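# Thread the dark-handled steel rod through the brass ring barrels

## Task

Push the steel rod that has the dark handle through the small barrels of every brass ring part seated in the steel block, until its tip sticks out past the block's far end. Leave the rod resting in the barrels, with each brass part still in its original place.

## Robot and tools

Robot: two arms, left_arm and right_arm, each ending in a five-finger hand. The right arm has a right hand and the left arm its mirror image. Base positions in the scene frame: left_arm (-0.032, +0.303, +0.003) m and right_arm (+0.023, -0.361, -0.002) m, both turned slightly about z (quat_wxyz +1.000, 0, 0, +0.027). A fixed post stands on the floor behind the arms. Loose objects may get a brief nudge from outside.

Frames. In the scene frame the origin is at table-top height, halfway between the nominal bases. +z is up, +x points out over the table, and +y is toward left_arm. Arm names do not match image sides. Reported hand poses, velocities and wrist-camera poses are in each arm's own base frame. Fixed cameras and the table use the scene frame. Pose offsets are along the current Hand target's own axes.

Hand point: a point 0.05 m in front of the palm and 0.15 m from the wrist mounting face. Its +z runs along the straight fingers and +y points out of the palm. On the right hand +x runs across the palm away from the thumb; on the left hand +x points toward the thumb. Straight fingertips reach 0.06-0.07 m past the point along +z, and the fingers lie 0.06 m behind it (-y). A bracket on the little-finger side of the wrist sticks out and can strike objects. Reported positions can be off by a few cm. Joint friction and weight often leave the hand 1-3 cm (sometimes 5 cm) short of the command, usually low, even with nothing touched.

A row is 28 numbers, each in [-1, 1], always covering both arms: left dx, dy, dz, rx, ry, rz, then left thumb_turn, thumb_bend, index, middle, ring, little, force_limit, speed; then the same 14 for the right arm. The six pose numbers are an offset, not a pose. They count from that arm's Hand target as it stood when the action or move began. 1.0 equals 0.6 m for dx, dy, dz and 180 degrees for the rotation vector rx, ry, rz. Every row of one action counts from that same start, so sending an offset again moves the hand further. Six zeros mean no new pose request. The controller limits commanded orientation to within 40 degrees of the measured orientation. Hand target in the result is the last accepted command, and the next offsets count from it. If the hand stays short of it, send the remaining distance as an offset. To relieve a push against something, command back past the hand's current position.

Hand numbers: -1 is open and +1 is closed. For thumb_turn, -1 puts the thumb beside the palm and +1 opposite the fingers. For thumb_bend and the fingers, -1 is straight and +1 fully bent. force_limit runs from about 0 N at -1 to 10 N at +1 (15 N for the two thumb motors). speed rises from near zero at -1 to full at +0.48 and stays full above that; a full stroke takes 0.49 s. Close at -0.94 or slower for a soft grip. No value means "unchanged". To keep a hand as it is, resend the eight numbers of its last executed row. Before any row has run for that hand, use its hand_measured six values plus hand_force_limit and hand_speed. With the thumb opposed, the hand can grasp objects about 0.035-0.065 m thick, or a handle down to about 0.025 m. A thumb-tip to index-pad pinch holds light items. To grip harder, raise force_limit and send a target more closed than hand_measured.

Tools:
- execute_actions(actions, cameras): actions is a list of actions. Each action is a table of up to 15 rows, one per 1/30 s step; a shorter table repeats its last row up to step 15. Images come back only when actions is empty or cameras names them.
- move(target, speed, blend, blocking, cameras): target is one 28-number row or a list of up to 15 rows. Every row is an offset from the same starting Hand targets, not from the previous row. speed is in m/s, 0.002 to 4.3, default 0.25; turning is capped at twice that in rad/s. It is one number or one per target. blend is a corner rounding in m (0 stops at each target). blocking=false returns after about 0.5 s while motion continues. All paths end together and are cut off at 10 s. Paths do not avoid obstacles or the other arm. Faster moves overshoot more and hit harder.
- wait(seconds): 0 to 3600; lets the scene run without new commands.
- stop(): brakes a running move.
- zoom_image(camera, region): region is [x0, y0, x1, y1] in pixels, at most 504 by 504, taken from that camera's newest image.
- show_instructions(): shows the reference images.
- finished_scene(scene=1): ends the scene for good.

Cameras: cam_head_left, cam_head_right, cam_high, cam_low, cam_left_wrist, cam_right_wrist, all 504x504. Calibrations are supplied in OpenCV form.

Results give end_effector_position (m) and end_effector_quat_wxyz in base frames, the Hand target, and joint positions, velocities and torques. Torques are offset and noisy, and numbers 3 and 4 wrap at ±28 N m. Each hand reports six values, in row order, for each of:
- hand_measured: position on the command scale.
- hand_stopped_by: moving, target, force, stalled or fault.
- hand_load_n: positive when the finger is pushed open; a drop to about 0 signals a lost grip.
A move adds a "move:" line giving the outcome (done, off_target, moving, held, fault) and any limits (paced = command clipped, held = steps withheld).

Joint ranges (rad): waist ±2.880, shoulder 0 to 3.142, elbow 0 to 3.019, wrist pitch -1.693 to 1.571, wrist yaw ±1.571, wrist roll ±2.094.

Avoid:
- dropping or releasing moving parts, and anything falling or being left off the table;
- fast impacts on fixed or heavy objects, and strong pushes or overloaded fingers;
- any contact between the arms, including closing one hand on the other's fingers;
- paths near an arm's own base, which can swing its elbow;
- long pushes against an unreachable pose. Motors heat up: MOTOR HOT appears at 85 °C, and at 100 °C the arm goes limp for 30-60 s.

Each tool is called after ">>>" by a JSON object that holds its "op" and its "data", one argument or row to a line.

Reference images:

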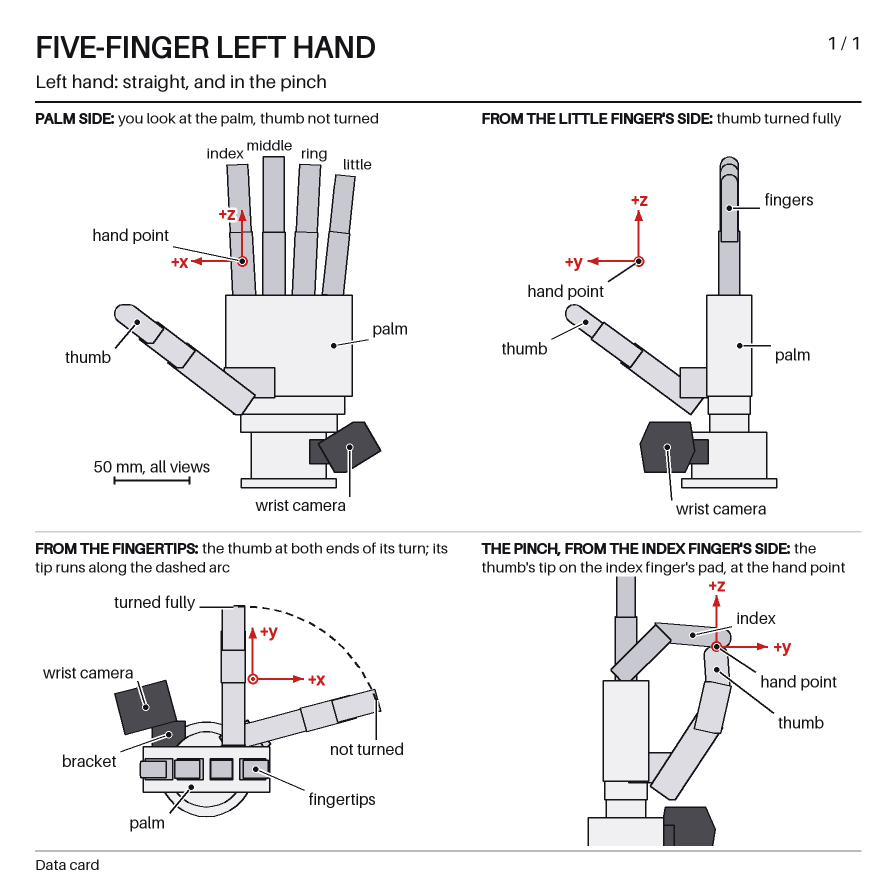

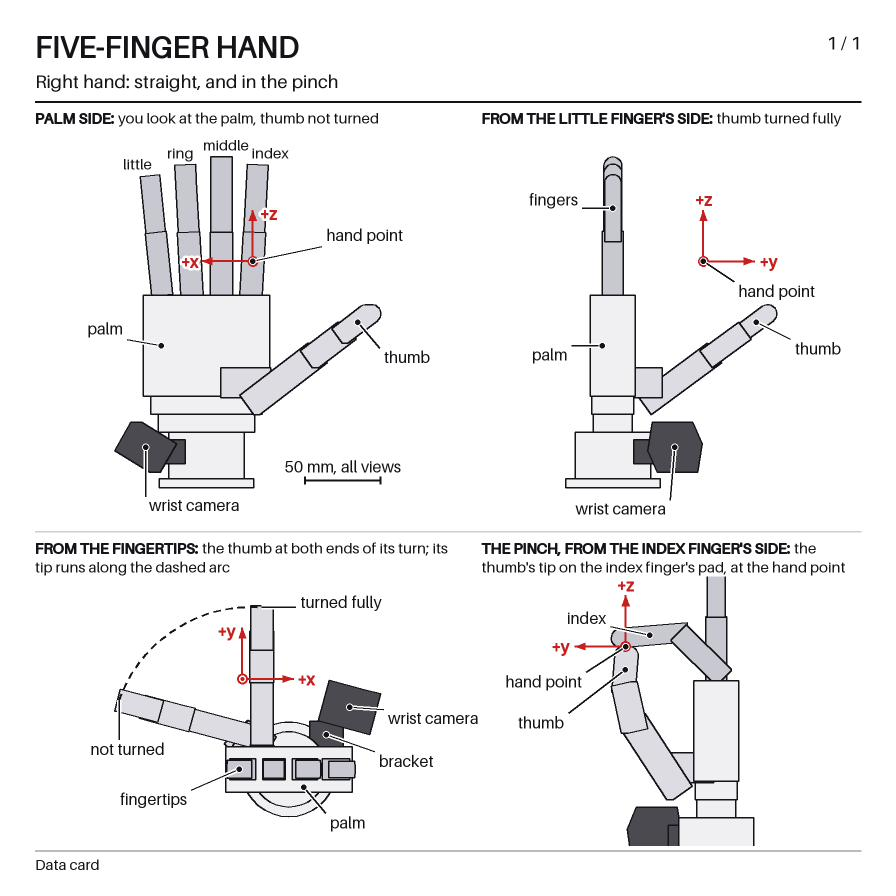

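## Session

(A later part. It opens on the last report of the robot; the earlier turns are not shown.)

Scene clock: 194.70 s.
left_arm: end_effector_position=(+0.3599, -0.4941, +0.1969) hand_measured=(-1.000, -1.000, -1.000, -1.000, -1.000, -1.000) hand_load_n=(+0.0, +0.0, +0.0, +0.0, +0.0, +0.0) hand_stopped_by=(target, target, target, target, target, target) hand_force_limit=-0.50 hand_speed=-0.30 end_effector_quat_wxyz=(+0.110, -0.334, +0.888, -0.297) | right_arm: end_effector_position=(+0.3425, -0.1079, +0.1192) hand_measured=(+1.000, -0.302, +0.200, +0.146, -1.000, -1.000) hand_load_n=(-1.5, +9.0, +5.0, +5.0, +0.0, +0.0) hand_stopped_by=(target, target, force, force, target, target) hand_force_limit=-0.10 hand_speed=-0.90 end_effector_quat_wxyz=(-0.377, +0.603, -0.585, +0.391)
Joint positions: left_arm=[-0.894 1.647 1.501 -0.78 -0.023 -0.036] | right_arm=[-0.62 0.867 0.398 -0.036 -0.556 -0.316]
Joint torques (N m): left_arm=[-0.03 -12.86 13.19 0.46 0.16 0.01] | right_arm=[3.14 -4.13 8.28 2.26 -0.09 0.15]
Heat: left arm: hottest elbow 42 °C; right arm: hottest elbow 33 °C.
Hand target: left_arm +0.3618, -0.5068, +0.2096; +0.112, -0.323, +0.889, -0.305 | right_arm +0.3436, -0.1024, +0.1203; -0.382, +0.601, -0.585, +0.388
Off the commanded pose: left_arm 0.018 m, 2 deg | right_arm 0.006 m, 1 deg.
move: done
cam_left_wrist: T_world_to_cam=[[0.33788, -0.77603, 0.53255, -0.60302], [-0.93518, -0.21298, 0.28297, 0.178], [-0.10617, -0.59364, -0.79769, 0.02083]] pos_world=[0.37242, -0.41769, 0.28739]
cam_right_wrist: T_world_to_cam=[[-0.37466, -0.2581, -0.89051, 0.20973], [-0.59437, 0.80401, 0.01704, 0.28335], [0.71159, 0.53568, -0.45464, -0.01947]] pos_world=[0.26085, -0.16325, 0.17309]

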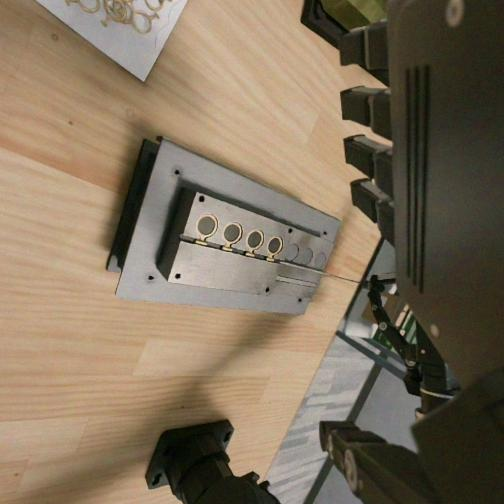

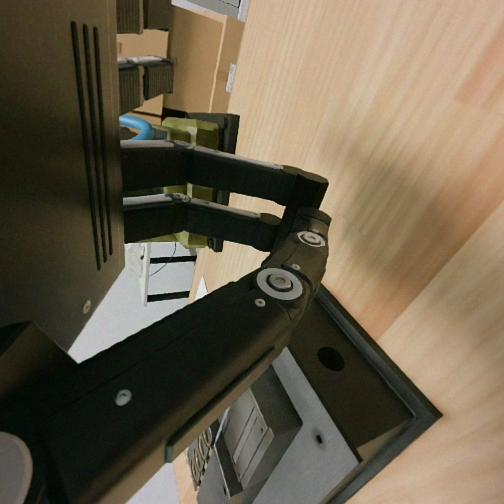

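>>> {"op": "move", "data": {
  "target": [
    [0,0,0,0,0,0,-1,-1,-1,-1,-1,-1,-0.5,-0.3,0.0003,-0.0152,-0.0068,0,0,0,1,-0.3,0.38,0.34,-1,-1,-0.1,-0.9],
    [0,0,0,0,0,0,-1,-1,-1,-1,-1,-1,-0.5,-0.3,0.0558,-0.0125,-0.0061,0,0,0,1,-0.3,0.38,0.34,-1,-1,-0.1,-0.9],
    [0,0,0,0,0,0,-1,-1,-1,-1,-1,-1,-0.5,-0.3,0.0554,0.0058,0.002,0,0,0,1,-0.3,0.38,0.34,-1,-1,-0.1,-0.9],
    [0,0,0,0,0,0,-1,-1,-1,-1,-1,-1,-0.5,-0.3,0,0,0,0,0,0,1,-0.3,0.38,0.34,-1,-1,-0.1,-0.9],
    [0,0,0,0,0,0,-1,-1,-1,-1,-1,-1,-0.5,-0.3,-0.02,-0.0005,-0.0005,0,0,0,1,-0.3,0.38,0.34,-1,-1,-0.1,-0.9]
  ],
  "speed": [0.04,0.04,0.03,0.02,0.02],
  "blend": [0.001,0.001,0,0.002,0],
  "cameras": ["cam_left_wrist","cam_right_wrist"]
}}

>>> {"op": "zoom_image", "data": {
  "camera": "cam_left_wrist",
  "region": [265, 245, 295, 275]
}}

>>> {"op": "zoom_image", "data": {
  "camera": "cam_right_wrist",
  "region": [200, 430, 230, 460]
}}

>>> {"op": "zoom_image", "data": {
  "camera": "cam_left_wrist",
  "region": [320, 250, 370, 300]
}}

Scene clock: 200.17 s.
left_arm: end_effector_position=(+0.3599, -0.4941, +0.1969) hand_measured=(-1.000, -1.000, -1.000, -1.000, -1.000, -1.000) hand_load_n=(+0.0, +0.0, +0.0, +0.0, +0.0, +0.0) hand_stopped_by=(target, target, target, target, target, target) hand_force_limit=-0.50 hand_speed=-0.30 end_effector_quat_wxyz=(+0.110, -0.334, +0.888, -0.297) | right_arm: end_effector_position=(+0.3428, -0.0963, +0.1201) hand_measured=(+1.000, -0.302, +0.200, +0.146, -1.000, -1.000) hand_load_n=(-1.5, +9.0, +5.5, +5.5, +0.0, +0.0) hand_stopped_by=(target, target, force, force, target, target) hand_force_limit=-0.10 hand_speed=-0.90 end_effector_quat_wxyz=(-0.377, +0.603, -0.584, +0.392)
Joint positions: left_arm=[-0.894 1.647 1.501 -0.78 -0.023 -0.036] | right_arm=[-0.577 0.837 0.384 -0.036 -0.518 -0.293]
Joint torques (N m): left_arm=[-0.03 -12.92 13.19 0.5 0.16 0.01] | right_arm=[3.19 -3.96 8.39 2.14 -0.07 0.15]
Heat: left arm: hottest elbow 42 °C; right arm: hottest elbow 32 °C.
Hand target: left_arm +0.3618, -0.5068, +0.2096; +0.112, -0.323, +0.889, -0.305 | right_arm +0.3433, -0.0904, +0.1205; -0.382, +0.601, -0.585, +0.388
Off the commanded pose: left_arm 0.018 m, 2 deg | right_arm 0.006 m, 1 deg.
move: done
cam_left_wrist: T_world_to_cam=[[0.33788, -0.77603, 0.53255, -0.60302], [-0.93518, -0.21298, 0.28297, 0.178], [-0.10617, -0.59364, -0.79769, 0.02083]] pos_world=[0.37242, -0.41769, 0.28739]
cam_right_wrist: T_world_to_cam=[[-0.37213, -0.25992, -0.89105, 0.21263], [-0.59432, 0.80411, 0.01365, 0.27456], [0.71295, 0.53465, -0.45371, -0.02629]] pos_world=[0.26105, -0.15146, 0.17379]

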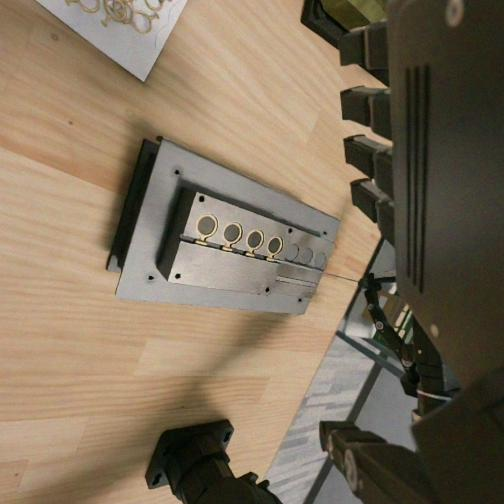

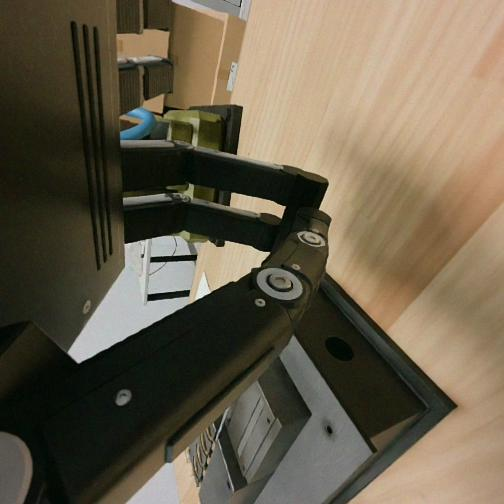

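Scaled by 16.800 from the camera's image (finer frame: 720x720).

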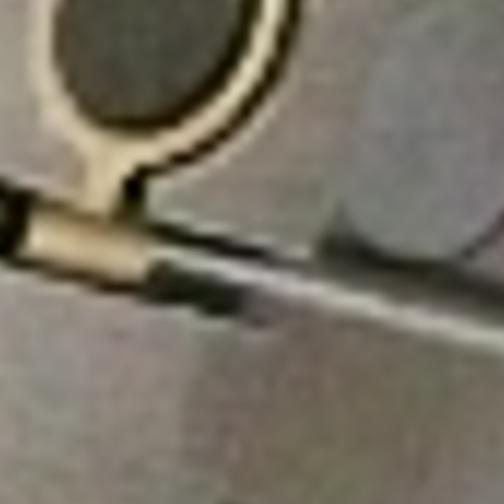

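Scaled by 16.800 from the camera's image (finer frame: 720x720).

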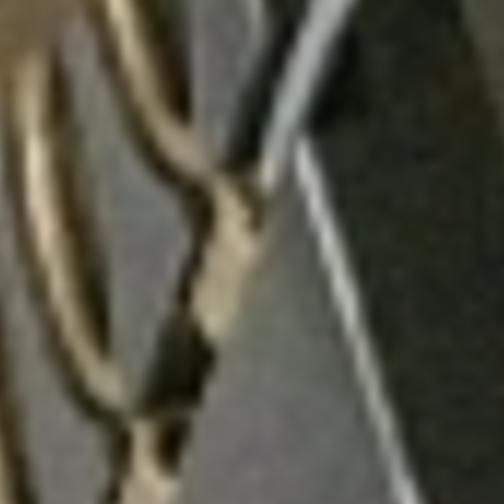

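Scaled by 10.080 from the camera's image (finer frame: 720x720).

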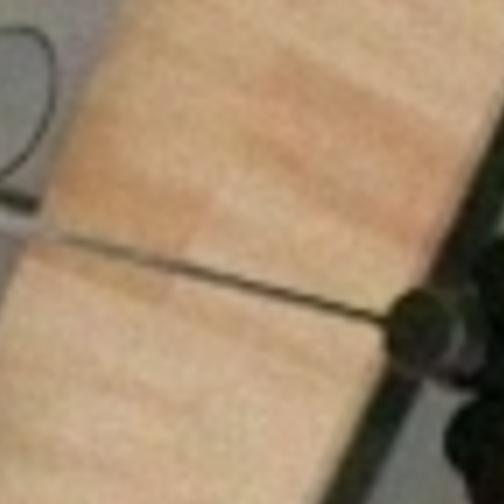

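>>> {"op": "zoom_image", "data": {
  "camera": "cam_left_wrist",
  "region": [262, 250, 282, 270]
}}

>>> {"op": "zoom_image", "data": {
  "camera": "cam_right_wrist",
  "region": [206, 432, 226, 452]
}}

Scaled by 25.200 from the camera's image (finer frame: 720x720).

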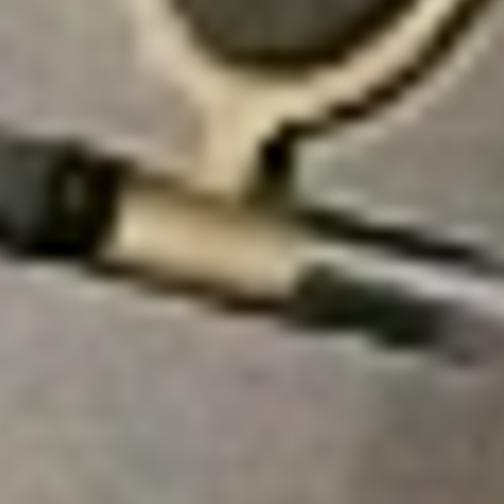

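Scaled by 25.200 from the camera's image (finer frame: 720x720).

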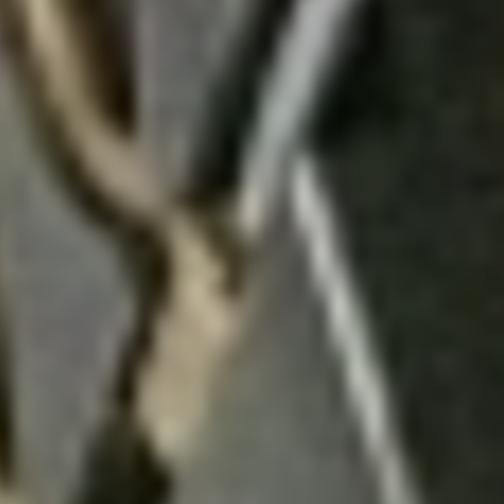

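>>> {"op": "move", "data": {
  "target": [0,0,0,0,0,0,-1,-1,-1,-1,-1,-1,-0.5,-0.3,-0.0234,0.0007,-0.0015,0,-0.0003,0.0007,1,-0.3,0.38,0.34,-1,-1,-0.1,-0.9],
  "speed": 0.02,
  "cameras": ["cam_left_wrist","cam_right_wrist"]
}}

>>> {"op": "zoom_image", "data": {
  "camera": "cam_left_wrist",
  "region": [242, 240, 282, 280]
}}

>>> {"op": "zoom_image", "data": {
  "camera": "cam_right_wrist",
  "region": [200, 430, 230, 460]
}}

>>> {"op": "zoom_image", "data": {
  "camera": "cam_left_wrist",
  "region": [310, 250, 360, 300]
}}

Scene clock: 202.53 s.
left_arm: end_effector_position=(+0.3599, -0.4941, +0.1969) hand_measured=(-1.000, -1.000, -1.000, -1.000, -1.000, -1.000) hand_load_n=(-0.5, +0.0, +0.0, +0.0, +0.0, +0.0) hand_stopped_by=(target, target, target, target, target, target) hand_force_limit=-0.50 hand_speed=-0.30 end_effector_quat_wxyz=(+0.110, -0.334, +0.888, -0.297) | right_arm: end_effector_position=(+0.3426, -0.0827, +0.1207) hand_measured=(+1.000, -0.302, +0.200, +0.146, -1.000, -1.000) hand_load_n=(-1.5, +9.0, +5.5, +5.0, +0.0, +0.0) hand_stopped_by=(target, target, force, force, target, target) hand_force_limit=-0.10 hand_speed=-0.90 end_effector_quat_wxyz=(-0.378, +0.602, -0.583, +0.394)
Joint positions: left_arm=[-0.894 1.647 1.501 -0.78 -0.023 -0.036] | right_arm=[-0.527 0.801 0.366 -0.036 -0.474 -0.265]
Joint torques (N m): left_arm=[0.03 -12.98 13.19 0.46 0.16 0.01] | right_arm=[3.02 -3.43 8.43 1.8 -0.04 0.18]
Heat: left arm: hottest elbow 42 °C; right arm: hottest elbow 32 °C.
Hand target: left_arm +0.3618, -0.5068, +0.2096; +0.112, -0.323, +0.889, -0.305 | right_arm +0.3420, -0.0763, +0.1201; -0.383, +0.601, -0.586, +0.387
Off the commanded pose: left_arm 0.018 m, 2 deg | right_arm 0.006 m, 1 deg.
move: done
cam_left_wrist: T_world_to_cam=[[0.33788, -0.77603, 0.53255, -0.60302], [-0.93518, -0.21298, 0.28297, 0.178], [-0.10617, -0.59364, -0.79769, 0.02083]] pos_world=[0.37242, -0.41769, 0.28739]
cam_right_wrist: T_world_to_cam=[[-0.36787, -0.26108, -0.89247, 0.21527], [-0.59445, 0.80407, 0.00982, 0.26408], [0.71505, 0.53414, -0.45099, -0.03423]] pos_world=[0.26065, -0.13786, 0.1741]

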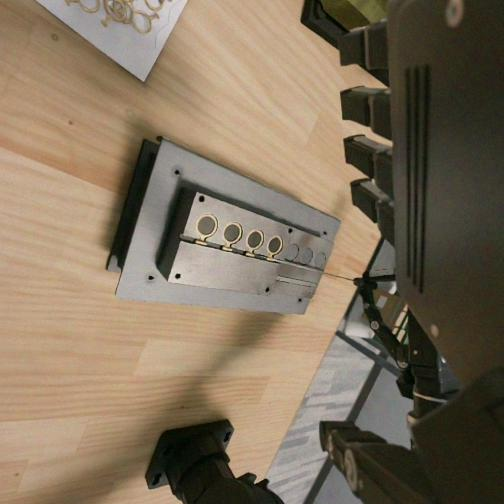

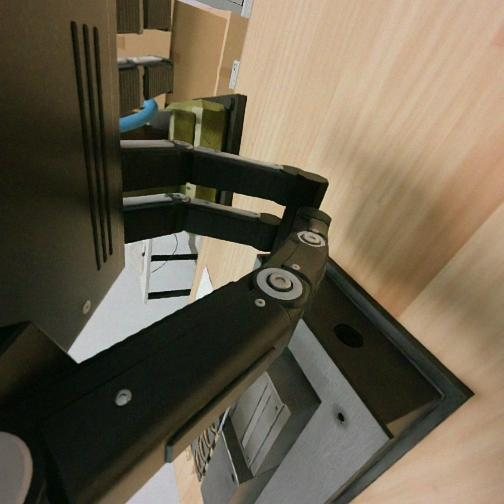

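Scaled by 12.600 from the camera's image (finer frame: 720x720).

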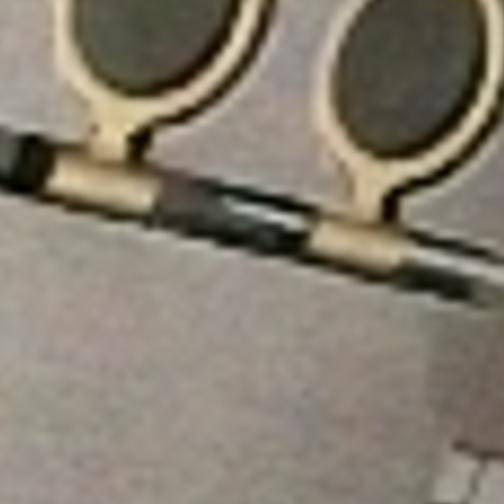

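Scaled by 16.800 from the camera's image (finer frame: 720x720).

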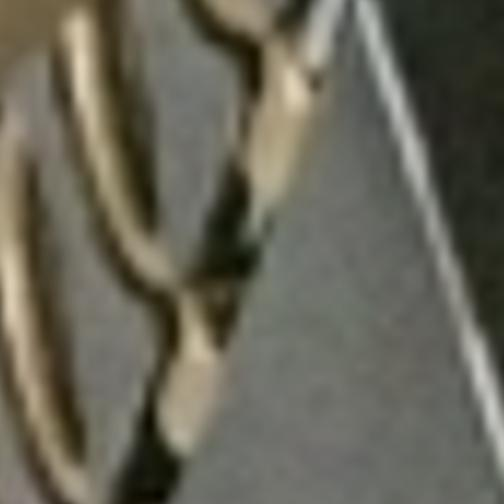

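Scaled by 10.080 from the camera's image (finer frame: 720x720).

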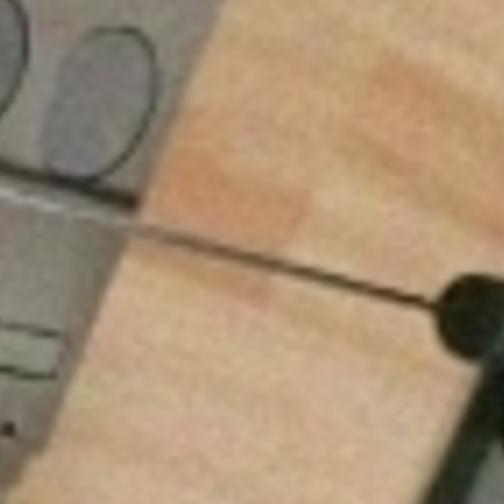

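>>> {"op": "move", "data": {
  "target": [0,0,0,0,0,0,-1,-1,-1,-1,-1,-1,-0.5,-0.3,-0.0018,0.0047,-0.0025,0,-0.0003,0.0007,1,-0.3,0.38,0.34,-1,-1,-0.1,-0.9],
  "speed": 0.015
}}

Scene clock: 203.73 s.
left_arm: end_effector_position=(+0.3599, -0.4941, +0.1969) hand_measured=(-1.000, -1.000, -1.000, -1.000, -1.000, -1.000) hand_load_n=(+0.0, +0.0, +0.0, +0.0, +0.0, +0.0) hand_stopped_by=(target, target, target, target, target, target) hand_force_limit=-0.50 hand_speed=-0.30 end_effector_quat_wxyz=(+0.110, -0.334, +0.888, -0.297) | right_arm: end_effector_position=(+0.3406, -0.0812, +0.1192) hand_measured=(+1.000, -0.302, +0.200, +0.146, -1.000, -1.000) hand_load_n=(-1.0, +9.0, +5.5, +4.5, +0.0, +0.0) hand_stopped_by=(target, target, force, force, target, target) hand_force_limit=-0.10 hand_speed=-0.90 end_effector_quat_wxyz=(-0.379, +0.601, -0.584, +0.393)
Joint positions: left_arm=[-0.894 1.647 1.501 -0.78 -0.023 -0.036] | right_arm=[-0.527 0.794 0.359 -0.036 -0.474 -0.261]
Joint torques (N m): left_arm=[-0.09 -12.86 13.18 0.49 0.16 0] | right_arm=[3.02 -3.43 8.38 1.83 -0.2 0.13]
Heat: left arm: hottest elbow 42 °C; right arm: hottest elbow 32 °C.
Hand target: left_arm +0.3618, -0.5068, +0.2096; +0.112, -0.323, +0.889, -0.305 | right_arm +0.3396, -0.0754, +0.1183; -0.384, +0.600, -0.586, +0.387
Off the commanded pose: left_arm 0.018 m, 2 deg | right_arm 0.006 m, 1 deg.
move: done

>>> {"op": "wait", "data": {
  "seconds": 0.1,
  "cameras": ["cam_left_wrist","cam_right_wrist"]
}}

>>> {"op": "zoom_image", "data": {
  "camera": "cam_left_wrist",
  "region": [246, 242, 276, 272]
}}

>>> {"op": "zoom_image", "data": {
  "camera": "cam_right_wrist",
  "region": [204, 432, 228, 456]
}}

>>> {"op": "zoom_image", "data": {
  "camera": "cam_left_wrist",
  "region": [280, 245, 340, 305]
}}

Scene clock: 204.03 s.
left_arm: end_effector_position=(+0.3599, -0.4941, +0.1969) hand_measured=(-1.000, -1.000, -1.000, -1.000, -1.000, -1.000) hand_load_n=(+0.0, +0.0, +0.0, +0.0, +0.0, +0.0) hand_stopped_by=(target, target, target, target, target, target) hand_force_limit=-0.50 hand_speed=-0.30 end_effector_quat_wxyz=(+0.110, -0.334, +0.888, -0.297) | right_arm: end_effector_position=(+0.3406, -0.0812, +0.1192) hand_measured=(+1.000, -0.302, +0.200, +0.146, -1.000, -1.000) hand_load_n=(-1.5, +9.0, +5.5, +5.0, +0.0, +0.0) hand_stopped_by=(target, target, force, force, target, target) hand_force_limit=-0.10 hand_speed=-0.90 end_effector_quat_wxyz=(-0.379, +0.601, -0.584, +0.393)
Joint positions: left_arm=[-0.894 1.647 1.501 -0.78 -0.023 -0.036] | right_arm=[-0.527 0.794 0.359 -0.036 -0.474 -0.261]
Joint torques (N m): left_arm=[0.03 -12.92 13.19 0.49 0.16 0] | right_arm=[2.96 -3.37 8.32 1.84 -0.2 0.13]
Heat: left arm: hottest elbow 42 °C; right arm: hottest elbow 32 °C.
Hand target: left_arm +0.3618, -0.5068, +0.2096; +0.112, -0.323, +0.889, -0.305 | right_arm +0.3396, -0.0754, +0.1183; -0.384, +0.600, -0.586, +0.387
Off the commanded pose: left_arm 0.018 m, 2 deg | right_arm 0.006 m, 1 deg.
wait: 0.10 s; at rest from the start
cam_left_wrist: T_world_to_cam=[[0.33788, -0.77603, 0.53255, -0.60302], [-0.93518, -0.21298, 0.28297, 0.178], [-0.10617, -0.59364, -0.79769, 0.02083]] pos_world=[0.37242, -0.41769, 0.28739]
cam_right_wrist: T_world_to_cam=[[-0.3683, -0.257, -0.89348, 0.21407], [-0.59308, 0.80504, 0.01291, 0.26091], [0.71597, 0.53466, -0.44892, -0.03474]] pos_world=[0.25845, -0.13646, 0.1723]

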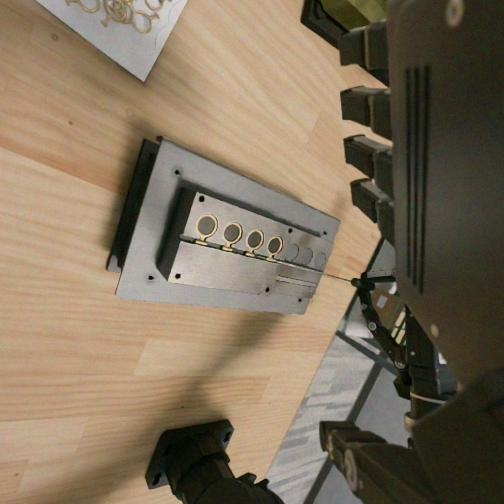

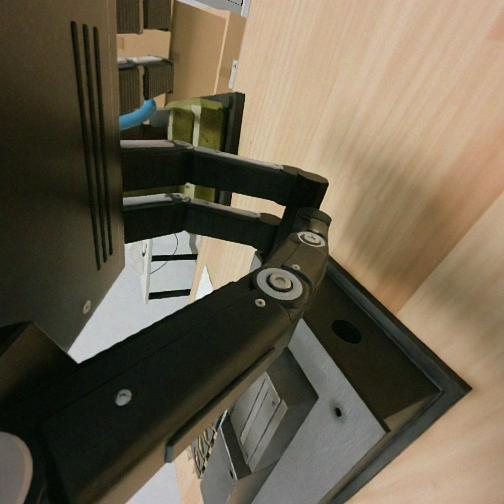

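Scaled by 16.800 from the camera's image (finer frame: 720x720).

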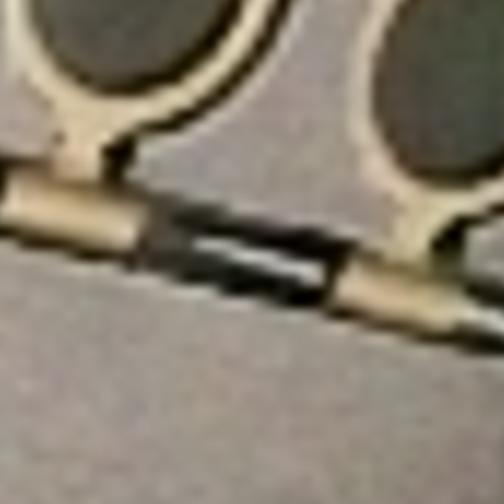

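Scaled by 21.000 from the camera's image (finer frame: 720x720).

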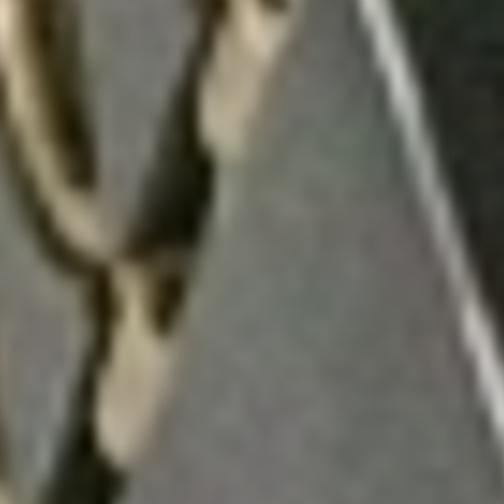

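Scaled by 8.400 from the camera's image (finer frame: 720x720).

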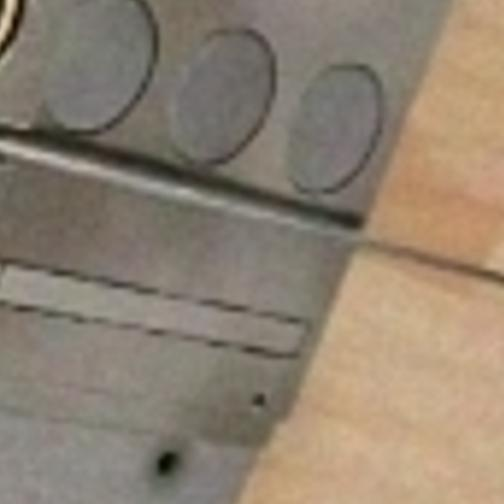

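>>> {"op": "move", "data": {
  "target": [0,0,0,0,0,0,-1,-1,-1,-1,-1,-1,-0.5,-0.3,-0.0258,-0.0003,-0.0003,0,0,0,1,-0.3,0.38,0.34,-1,-1,-0.1,-0.9],
  "speed": 0.02,
  "cameras": ["cam_left_wrist","cam_right_wrist"]
}}

>>> {"op": "zoom_image", "data": {
  "camera": "cam_left_wrist",
  "region": [220, 230, 280, 290]
}}

>>> {"op": "zoom_image", "data": {
  "camera": "cam_left_wrist",
  "region": [280, 245, 340, 305]
}}

>>> {"op": "zoom_image", "data": {
  "camera": "cam_right_wrist",
  "region": [196, 412, 246, 462]
}}

Scene clock: 206.60 s.
left_arm: end_effector_position=(+0.3599, -0.4941, +0.1969) hand_measured=(-1.000, -1.000, -1.000, -1.000, -1.000, -1.000) hand_load_n=(+0.0, +0.0, +0.0, +0.0, +0.0, +0.0) hand_stopped_by=(target, target, target, target, target, target) hand_force_limit=-0.50 hand_speed=-0.30 end_effector_quat_wxyz=(+0.110, -0.334, +0.888, -0.297) | right_arm: end_effector_position=(+0.3406, -0.0663, +0.1197) hand_measured=(+1.000, -0.302, +0.200, +0.146, -1.000, -1.000) hand_load_n=(-1.5, +9.5, +5.5, +5.0, +0.0, -0.5) hand_stopped_by=(target, target, force, force, target, target) hand_force_limit=-0.10 hand_speed=-0.90 end_effector_quat_wxyz=(-0.380, +0.601, -0.583, +0.394)
Joint positions: left_arm=[-0.894 1.647 1.501 -0.78 -0.023 -0.036] | right_arm=[-0.466 0.758 0.343 -0.039 -0.421 -0.231]
Joint torques (N m): left_arm=[-0.09 -12.86 13.19 0.47 0.16 0.01] | right_arm=[3.08 -3.02 8.44 1.74 -0.02 0.15]
Heat: left arm: hottest elbow 43 °C; right arm: hottest elbow 32 °C.
Hand target: left_arm +0.3618, -0.5068, +0.2096; +0.112, -0.323, +0.889, -0.305 | right_arm +0.3392, -0.0598, +0.1181; -0.383, +0.600, -0.586, +0.386
Off the commanded pose: left_arm 0.018 m, 2 deg | right_arm 0.007 m, 1 deg.
move: done
cam_left_wrist: T_world_to_cam=[[0.33788, -0.77603, 0.53255, -0.60302], [-0.93518, -0.21298, 0.28297, 0.178], [-0.10617, -0.59364, -0.79769, 0.02083]] pos_world=[0.37242, -0.41769, 0.28739]
cam_right_wrist: T_world_to_cam=[[-0.3653, -0.25885, -0.89418, 0.21738], [-0.59385, 0.80452, 0.00971, 0.2496], [0.71687, 0.53456, -0.4476, -0.043]] pos_world=[0.25845, -0.12156, 0.1727]

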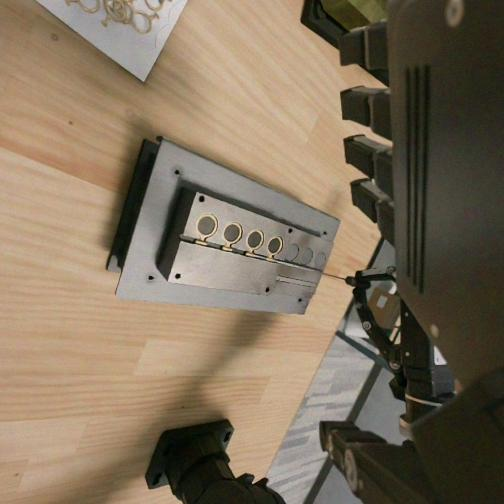

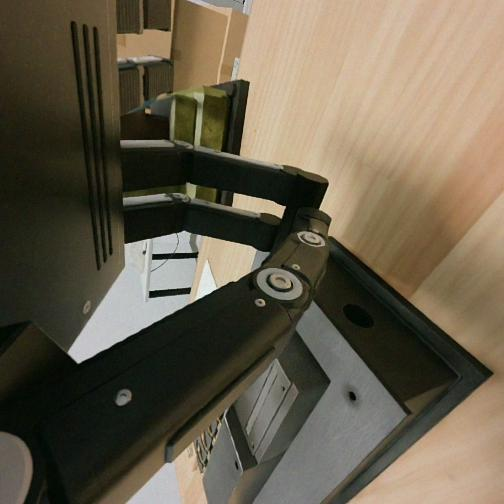

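Scaled by 8.400 from the camera's image (finer frame: 720x720).

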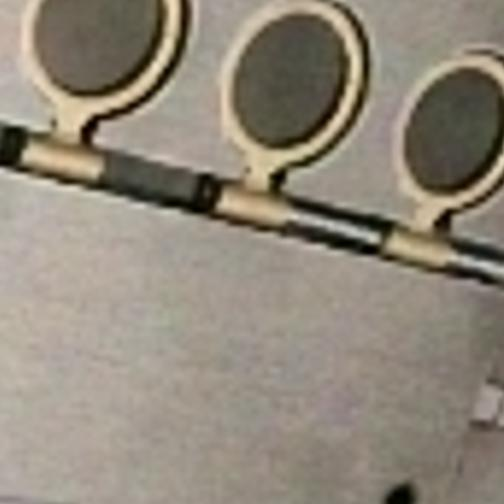

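Scaled by 8.400 from the camera's image (finer frame: 720x720).

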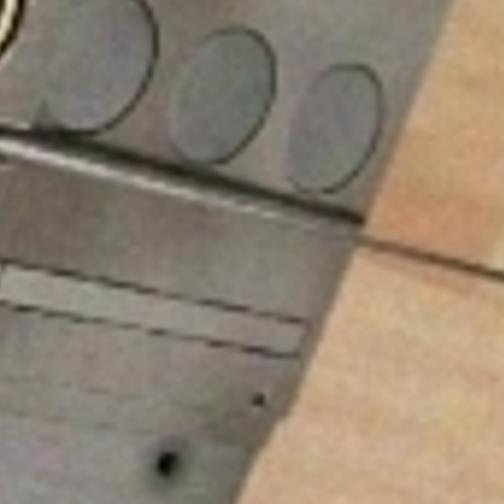

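Scaled by 10.080 from the camera's image (finer frame: 720x720).

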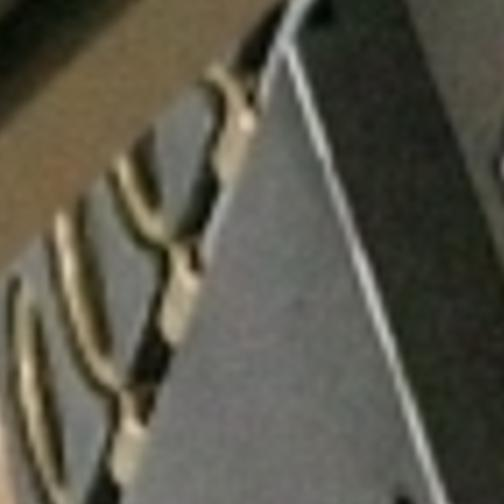

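>>> {"op": "move", "data": {
  "target": [0,0,0,0,0,0,-1,-1,-1,-1,-1,-1,-0.5,-0.3,-0.0267,-0.0009,0.0013,0,0,0,1,-0.3,0.38,0.34,-1,-1,-0.1,-0.9],
  "speed": 0.02,
  "cameras": ["cam_left_wrist","cam_right_wrist"]
}}

>>> {"op": "zoom_image", "data": {
  "camera": "cam_left_wrist",
  "region": [220, 230, 280, 290]
}}

>>> {"op": "zoom_image", "data": {
  "camera": "cam_left_wrist",
  "region": [280, 245, 340, 305]
}}

>>> {"op": "zoom_image", "data": {
  "camera": "cam_right_wrist",
  "region": [196, 412, 246, 462]
}}

Scene clock: 208.73 s.
left_arm: end_effector_position=(+0.3599, -0.4941, +0.1969) hand_measured=(-1.000, -1.000, -1.000, -1.000, -1.000, -1.000) hand_load_n=(+0.0, +0.0, +0.0, +0.0, +0.0, +0.0) hand_stopped_by=(target, target, target, target, target, target) hand_force_limit=-0.50 hand_speed=-0.30 end_effector_quat_wxyz=(+0.110, -0.334, +0.888, -0.297) | right_arm: end_effector_position=(+0.3416, -0.0499, +0.1197) hand_measured=(+1.000, -0.302, +0.200, +0.146, -1.000, -1.000) hand_load_n=(-1.5, +9.5, +5.0, +5.0, -0.5, +0.0) hand_stopped_by=(target, target, force, force, target, target) hand_force_limit=-0.10 hand_speed=-0.90 end_effector_quat_wxyz=(-0.380, +0.601, -0.583, +0.394)
Joint positions: left_arm=[-0.894 1.647 1.501 -0.78 -0.023 -0.036] | right_arm=[-0.392 0.729 0.331 -0.043 -0.355 -0.197]
Joint torques (N m): left_arm=[-0.03 -12.86 13.19 0.49 0.16 0] | right_arm=[2.96 -2.9 8.53 1.78 0.02 0.13]
Heat: left arm: hottest elbow 43 °C; right arm: hottest elbow 32 °C.
Hand target: left_arm +0.3618, -0.5068, +0.2096; +0.112, -0.323, +0.889, -0.305 | right_arm +0.3399, -0.0438, +0.1181; -0.384, +0.600, -0.586, +0.386
Off the commanded pose: left_arm 0.018 m, 2 deg | right_arm 0.007 m, 1 deg.
move: done
cam_left_wrist: T_world_to_cam=[[0.33788, -0.77603, 0.53255, -0.60302], [-0.93518, -0.21298, 0.28297, 0.178], [-0.10617, -0.59364, -0.79769, 0.02083]] pos_world=[0.37242, -0.41769, 0.28739]
cam_right_wrist: T_world_to_cam=[[-0.36497, -0.25878, -0.89433, 0.22187], [-0.59444, 0.80408, 0.00992, 0.23709], [0.71655, 0.53524, -0.44729, -0.05225]] pos_world=[0.25936, -0.10526, 0.1727]

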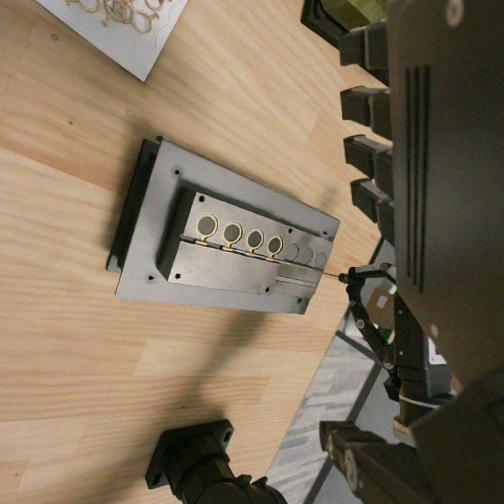

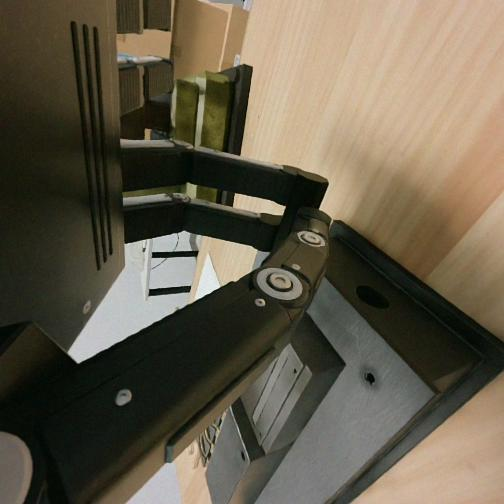

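Scaled by 8.400 from the camera's image (finer frame: 720x720).

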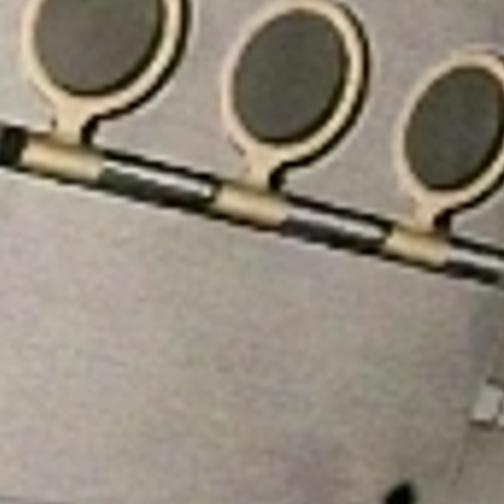

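Scaled by 8.400 from the camera's image (finer frame: 720x720).

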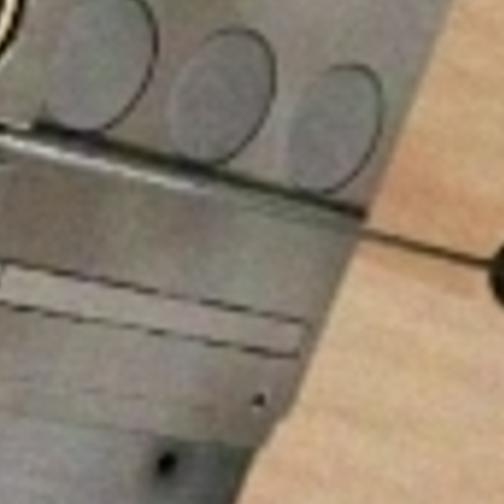

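Scaled by 10.080 from the camera's image (finer frame: 720x720).

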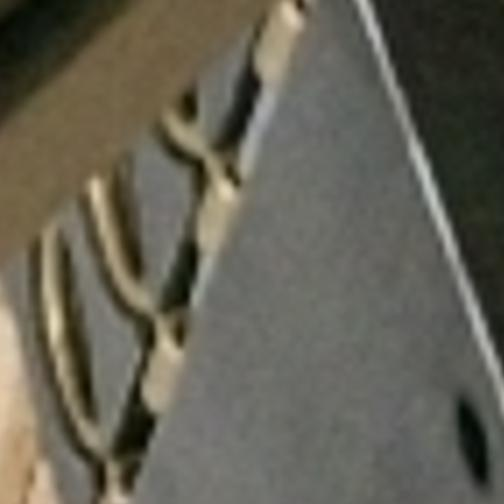

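>>> {"op": "move", "data": {
  "target": [0,0,0,0,0,0,-1,-1,-1,-1,-1,-1,-0.5,-0.3,-0.0183,-0.0004,0.0003,0,0,0,1,-0.3,0.38,0.34,-1,-1,-0.1,-0.9],
  "speed": 0.02,
  "cameras": ["cam_left_wrist","cam_right_wrist"]
}}

>>> {"op": "zoom_image", "data": {
  "camera": "cam_left_wrist",
  "region": [200, 225, 270, 285]
}}

Scene clock: 210.40 s.
left_arm: end_effector_position=(+0.3599, -0.4941, +0.1969) hand_measured=(-1.000, -1.000, -1.000, -1.000, -1.000, -1.000) hand_load_n=(+0.0, +0.0, +0.0, +0.0, +0.0, +0.0) hand_stopped_by=(target, target, target, target, target, target) hand_force_limit=-0.50 hand_speed=-0.30 end_effector_quat_wxyz=(+0.110, -0.334, +0.888, -0.297) | right_arm: end_effector_position=(+0.3419, -0.0389, +0.1198) hand_measured=(+1.000, -0.302, +0.200, +0.146, -1.000, -1.000) hand_load_n=(-2.0, +9.0, +5.0, +5.5, +0.0, +0.0) hand_stopped_by=(target, target, force, force, target, target) hand_force_limit=-0.10 hand_speed=-0.90 end_effector_quat_wxyz=(-0.380, +0.601, -0.583, +0.394)
Joint positions: left_arm=[-0.894 1.647 1.501 -0.78 -0.023 -0.036] | right_arm=[-0.341 0.711 0.324 -0.047 -0.309 -0.173]
Joint torques (N m): left_arm=[-0.03 -12.86 13.18 0.49 0.16 0.01] | right_arm=[3.19 -2.43 8.54 1.78 0.06 0.17]
Heat: left arm: hottest elbow 43 °C; right arm: hottest elbow 32 °C.
Hand target: left_arm +0.3618, -0.5068, +0.2096; +0.112, -0.323, +0.889, -0.305 | right_arm +0.3400, -0.0329, +0.1182; -0.384, +0.600, -0.586, +0.387
Off the commanded pose: left_arm 0.018 m, 2 deg | right_arm 0.007 m, 1 deg.
move: done
cam_left_wrist: T_world_to_cam=[[0.33788, -0.77603, 0.53255, -0.60302], [-0.93518, -0.21298, 0.28297, 0.178], [-0.10617, -0.59364, -0.79769, 0.02083]] pos_world=[0.37242, -0.41769, 0.28739]
cam_right_wrist: T_world_to_cam=[[-0.36494, -0.25865, -0.89438, 0.22493], [-0.59446, 0.80406, 0.01004, 0.22841], [0.71654, 0.53534, -0.44719, -0.05832]] pos_world=[0.25966, -0.09425, 0.17281]

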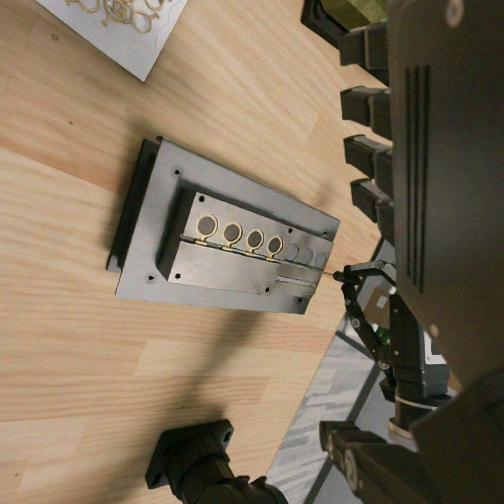

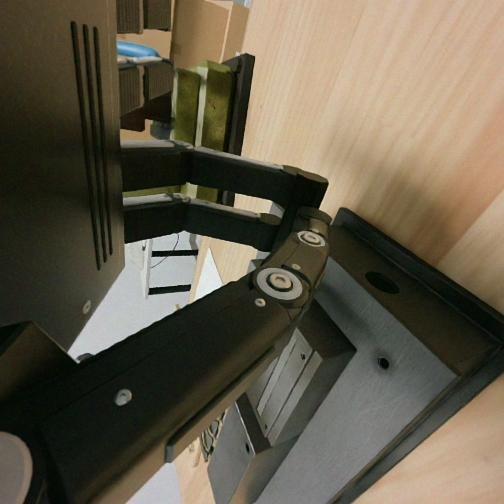

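Scaled by 7.200 from the camera's image (finer frame: 720x720).

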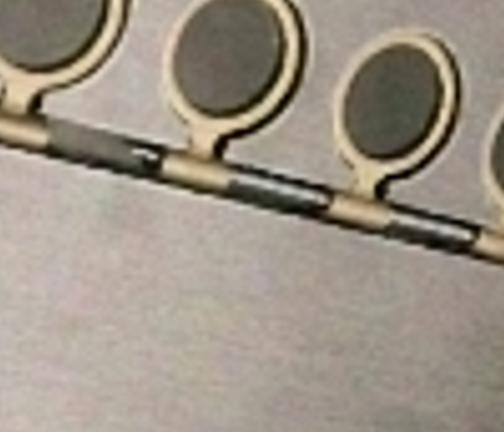

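>>> {"op": "move", "data": {
  "target": [0,0,0,0,0,0,-1,-1,-1,-1,-1,-1,-0.5,-0.3,-0.0200,-0.0004,0.0,0,0,0,1,-0.3,0.38,0.34,-1,-1,-0.1,-0.9],
  "speed": 0.02,
  "cameras": ["cam_left_wrist","cam_right_wrist"]
}}

>>> {"op": "zoom_image", "data": {
  "camera": "cam_left_wrist",
  "region": [170, 215, 250, 275]
}}

Scene clock: 211.70 s.
left_arm: end_effector_position=(+0.3599, -0.4941, +0.1969) hand_measured=(-1.000, -1.000, -1.000, -1.000, -1.000, -1.000) hand_load_n=(+0.0, +0.0, +0.0, +0.0, +0.0, +0.0) hand_stopped_by=(target, target, target, target, target, target) hand_force_limit=-0.50 hand_speed=-0.30 end_effector_quat_wxyz=(+0.110, -0.334, +0.888, -0.297) | right_arm: end_effector_position=(+0.3420, -0.0267, +0.1199) hand_measured=(+1.000, -0.302, +0.200, +0.146, -1.000, -1.000) hand_load_n=(-2.0, +9.0, +4.5, +6.0, +0.0, +0.0) hand_stopped_by=(target, target, force, force, target, target) hand_force_limit=-0.10 hand_speed=-0.90 end_effector_quat_wxyz=(-0.380, +0.601, -0.582, +0.394)
Joint positions: left_arm=[-0.894 1.647 1.501 -0.78 -0.023 -0.036] | right_arm=[-0.282 0.692 0.317 -0.052 -0.256 -0.148]
Joint torques (N m): left_arm=[-0.03 -12.86 13.18 0.47 0.17 0] | right_arm=[3.08 -2.2 8.69 1.77 0.07 0.13]
Heat: left arm: hottest elbow 43 °C; right arm: hottest elbow 32 °C.
Hand target: left_arm +0.3618, -0.5068, +0.2096; +0.112, -0.323, +0.889, -0.305 | right_arm +0.3400, -0.0208, +0.1183; -0.384, +0.600, -0.586, +0.387
Off the commanded pose: left_arm 0.018 m, 2 deg | right_arm 0.006 m, 1 deg.
move: done
cam_left_wrist: T_world_to_cam=[[0.33788, -0.77603, 0.53255, -0.60302], [-0.93518, -0.21298, 0.28297, 0.178], [-0.10617, -0.59364, -0.79769, 0.02083]] pos_world=[0.37242, -0.41769, 0.28739]
cam_right_wrist: T_world_to_cam=[[-0.36467, -0.25849, -0.89454, 0.22822], [-0.59465, 0.80392, 0.01011, 0.21874], [0.71652, 0.53563, -0.44688, -0.06497]] pos_world=[0.25986, -0.08205, 0.17291]

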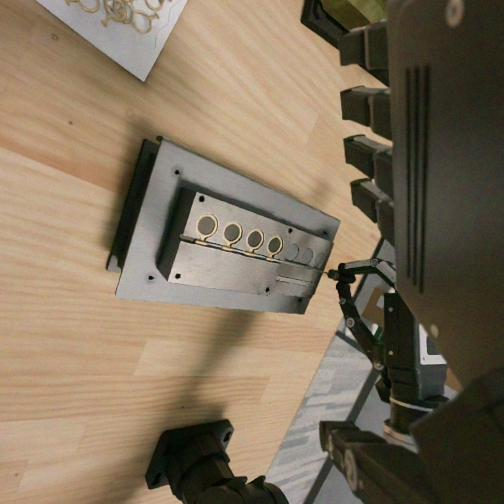

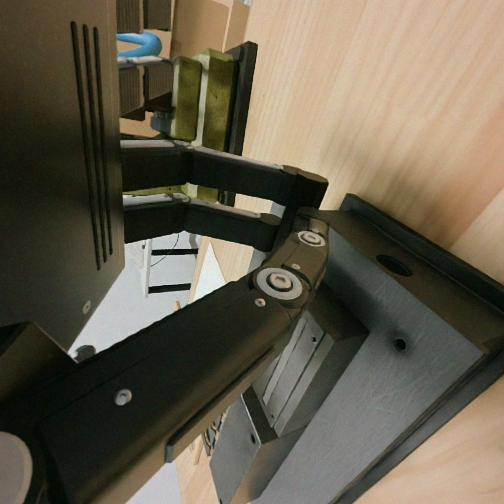

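Scaled by 6.300 from the camera's image (finer frame: 720x720).

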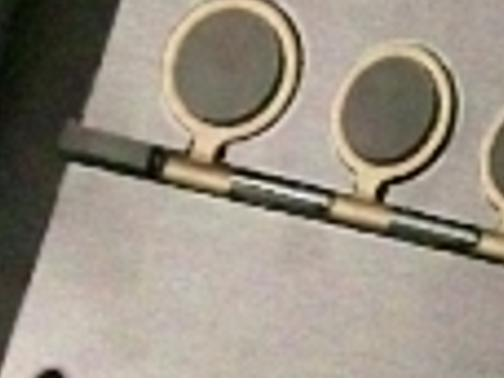

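>>> {"op": "zoom_image", "data": {
  "camera": "cam_left_wrist",
  "region": [270, 235, 360, 312]
}}

Scaled by 5.600 from the camera's image (finer frame: 720x720).

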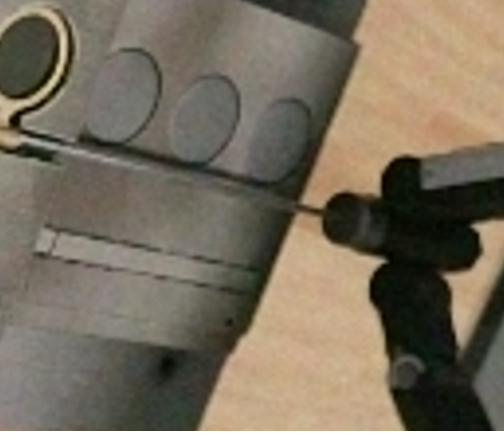

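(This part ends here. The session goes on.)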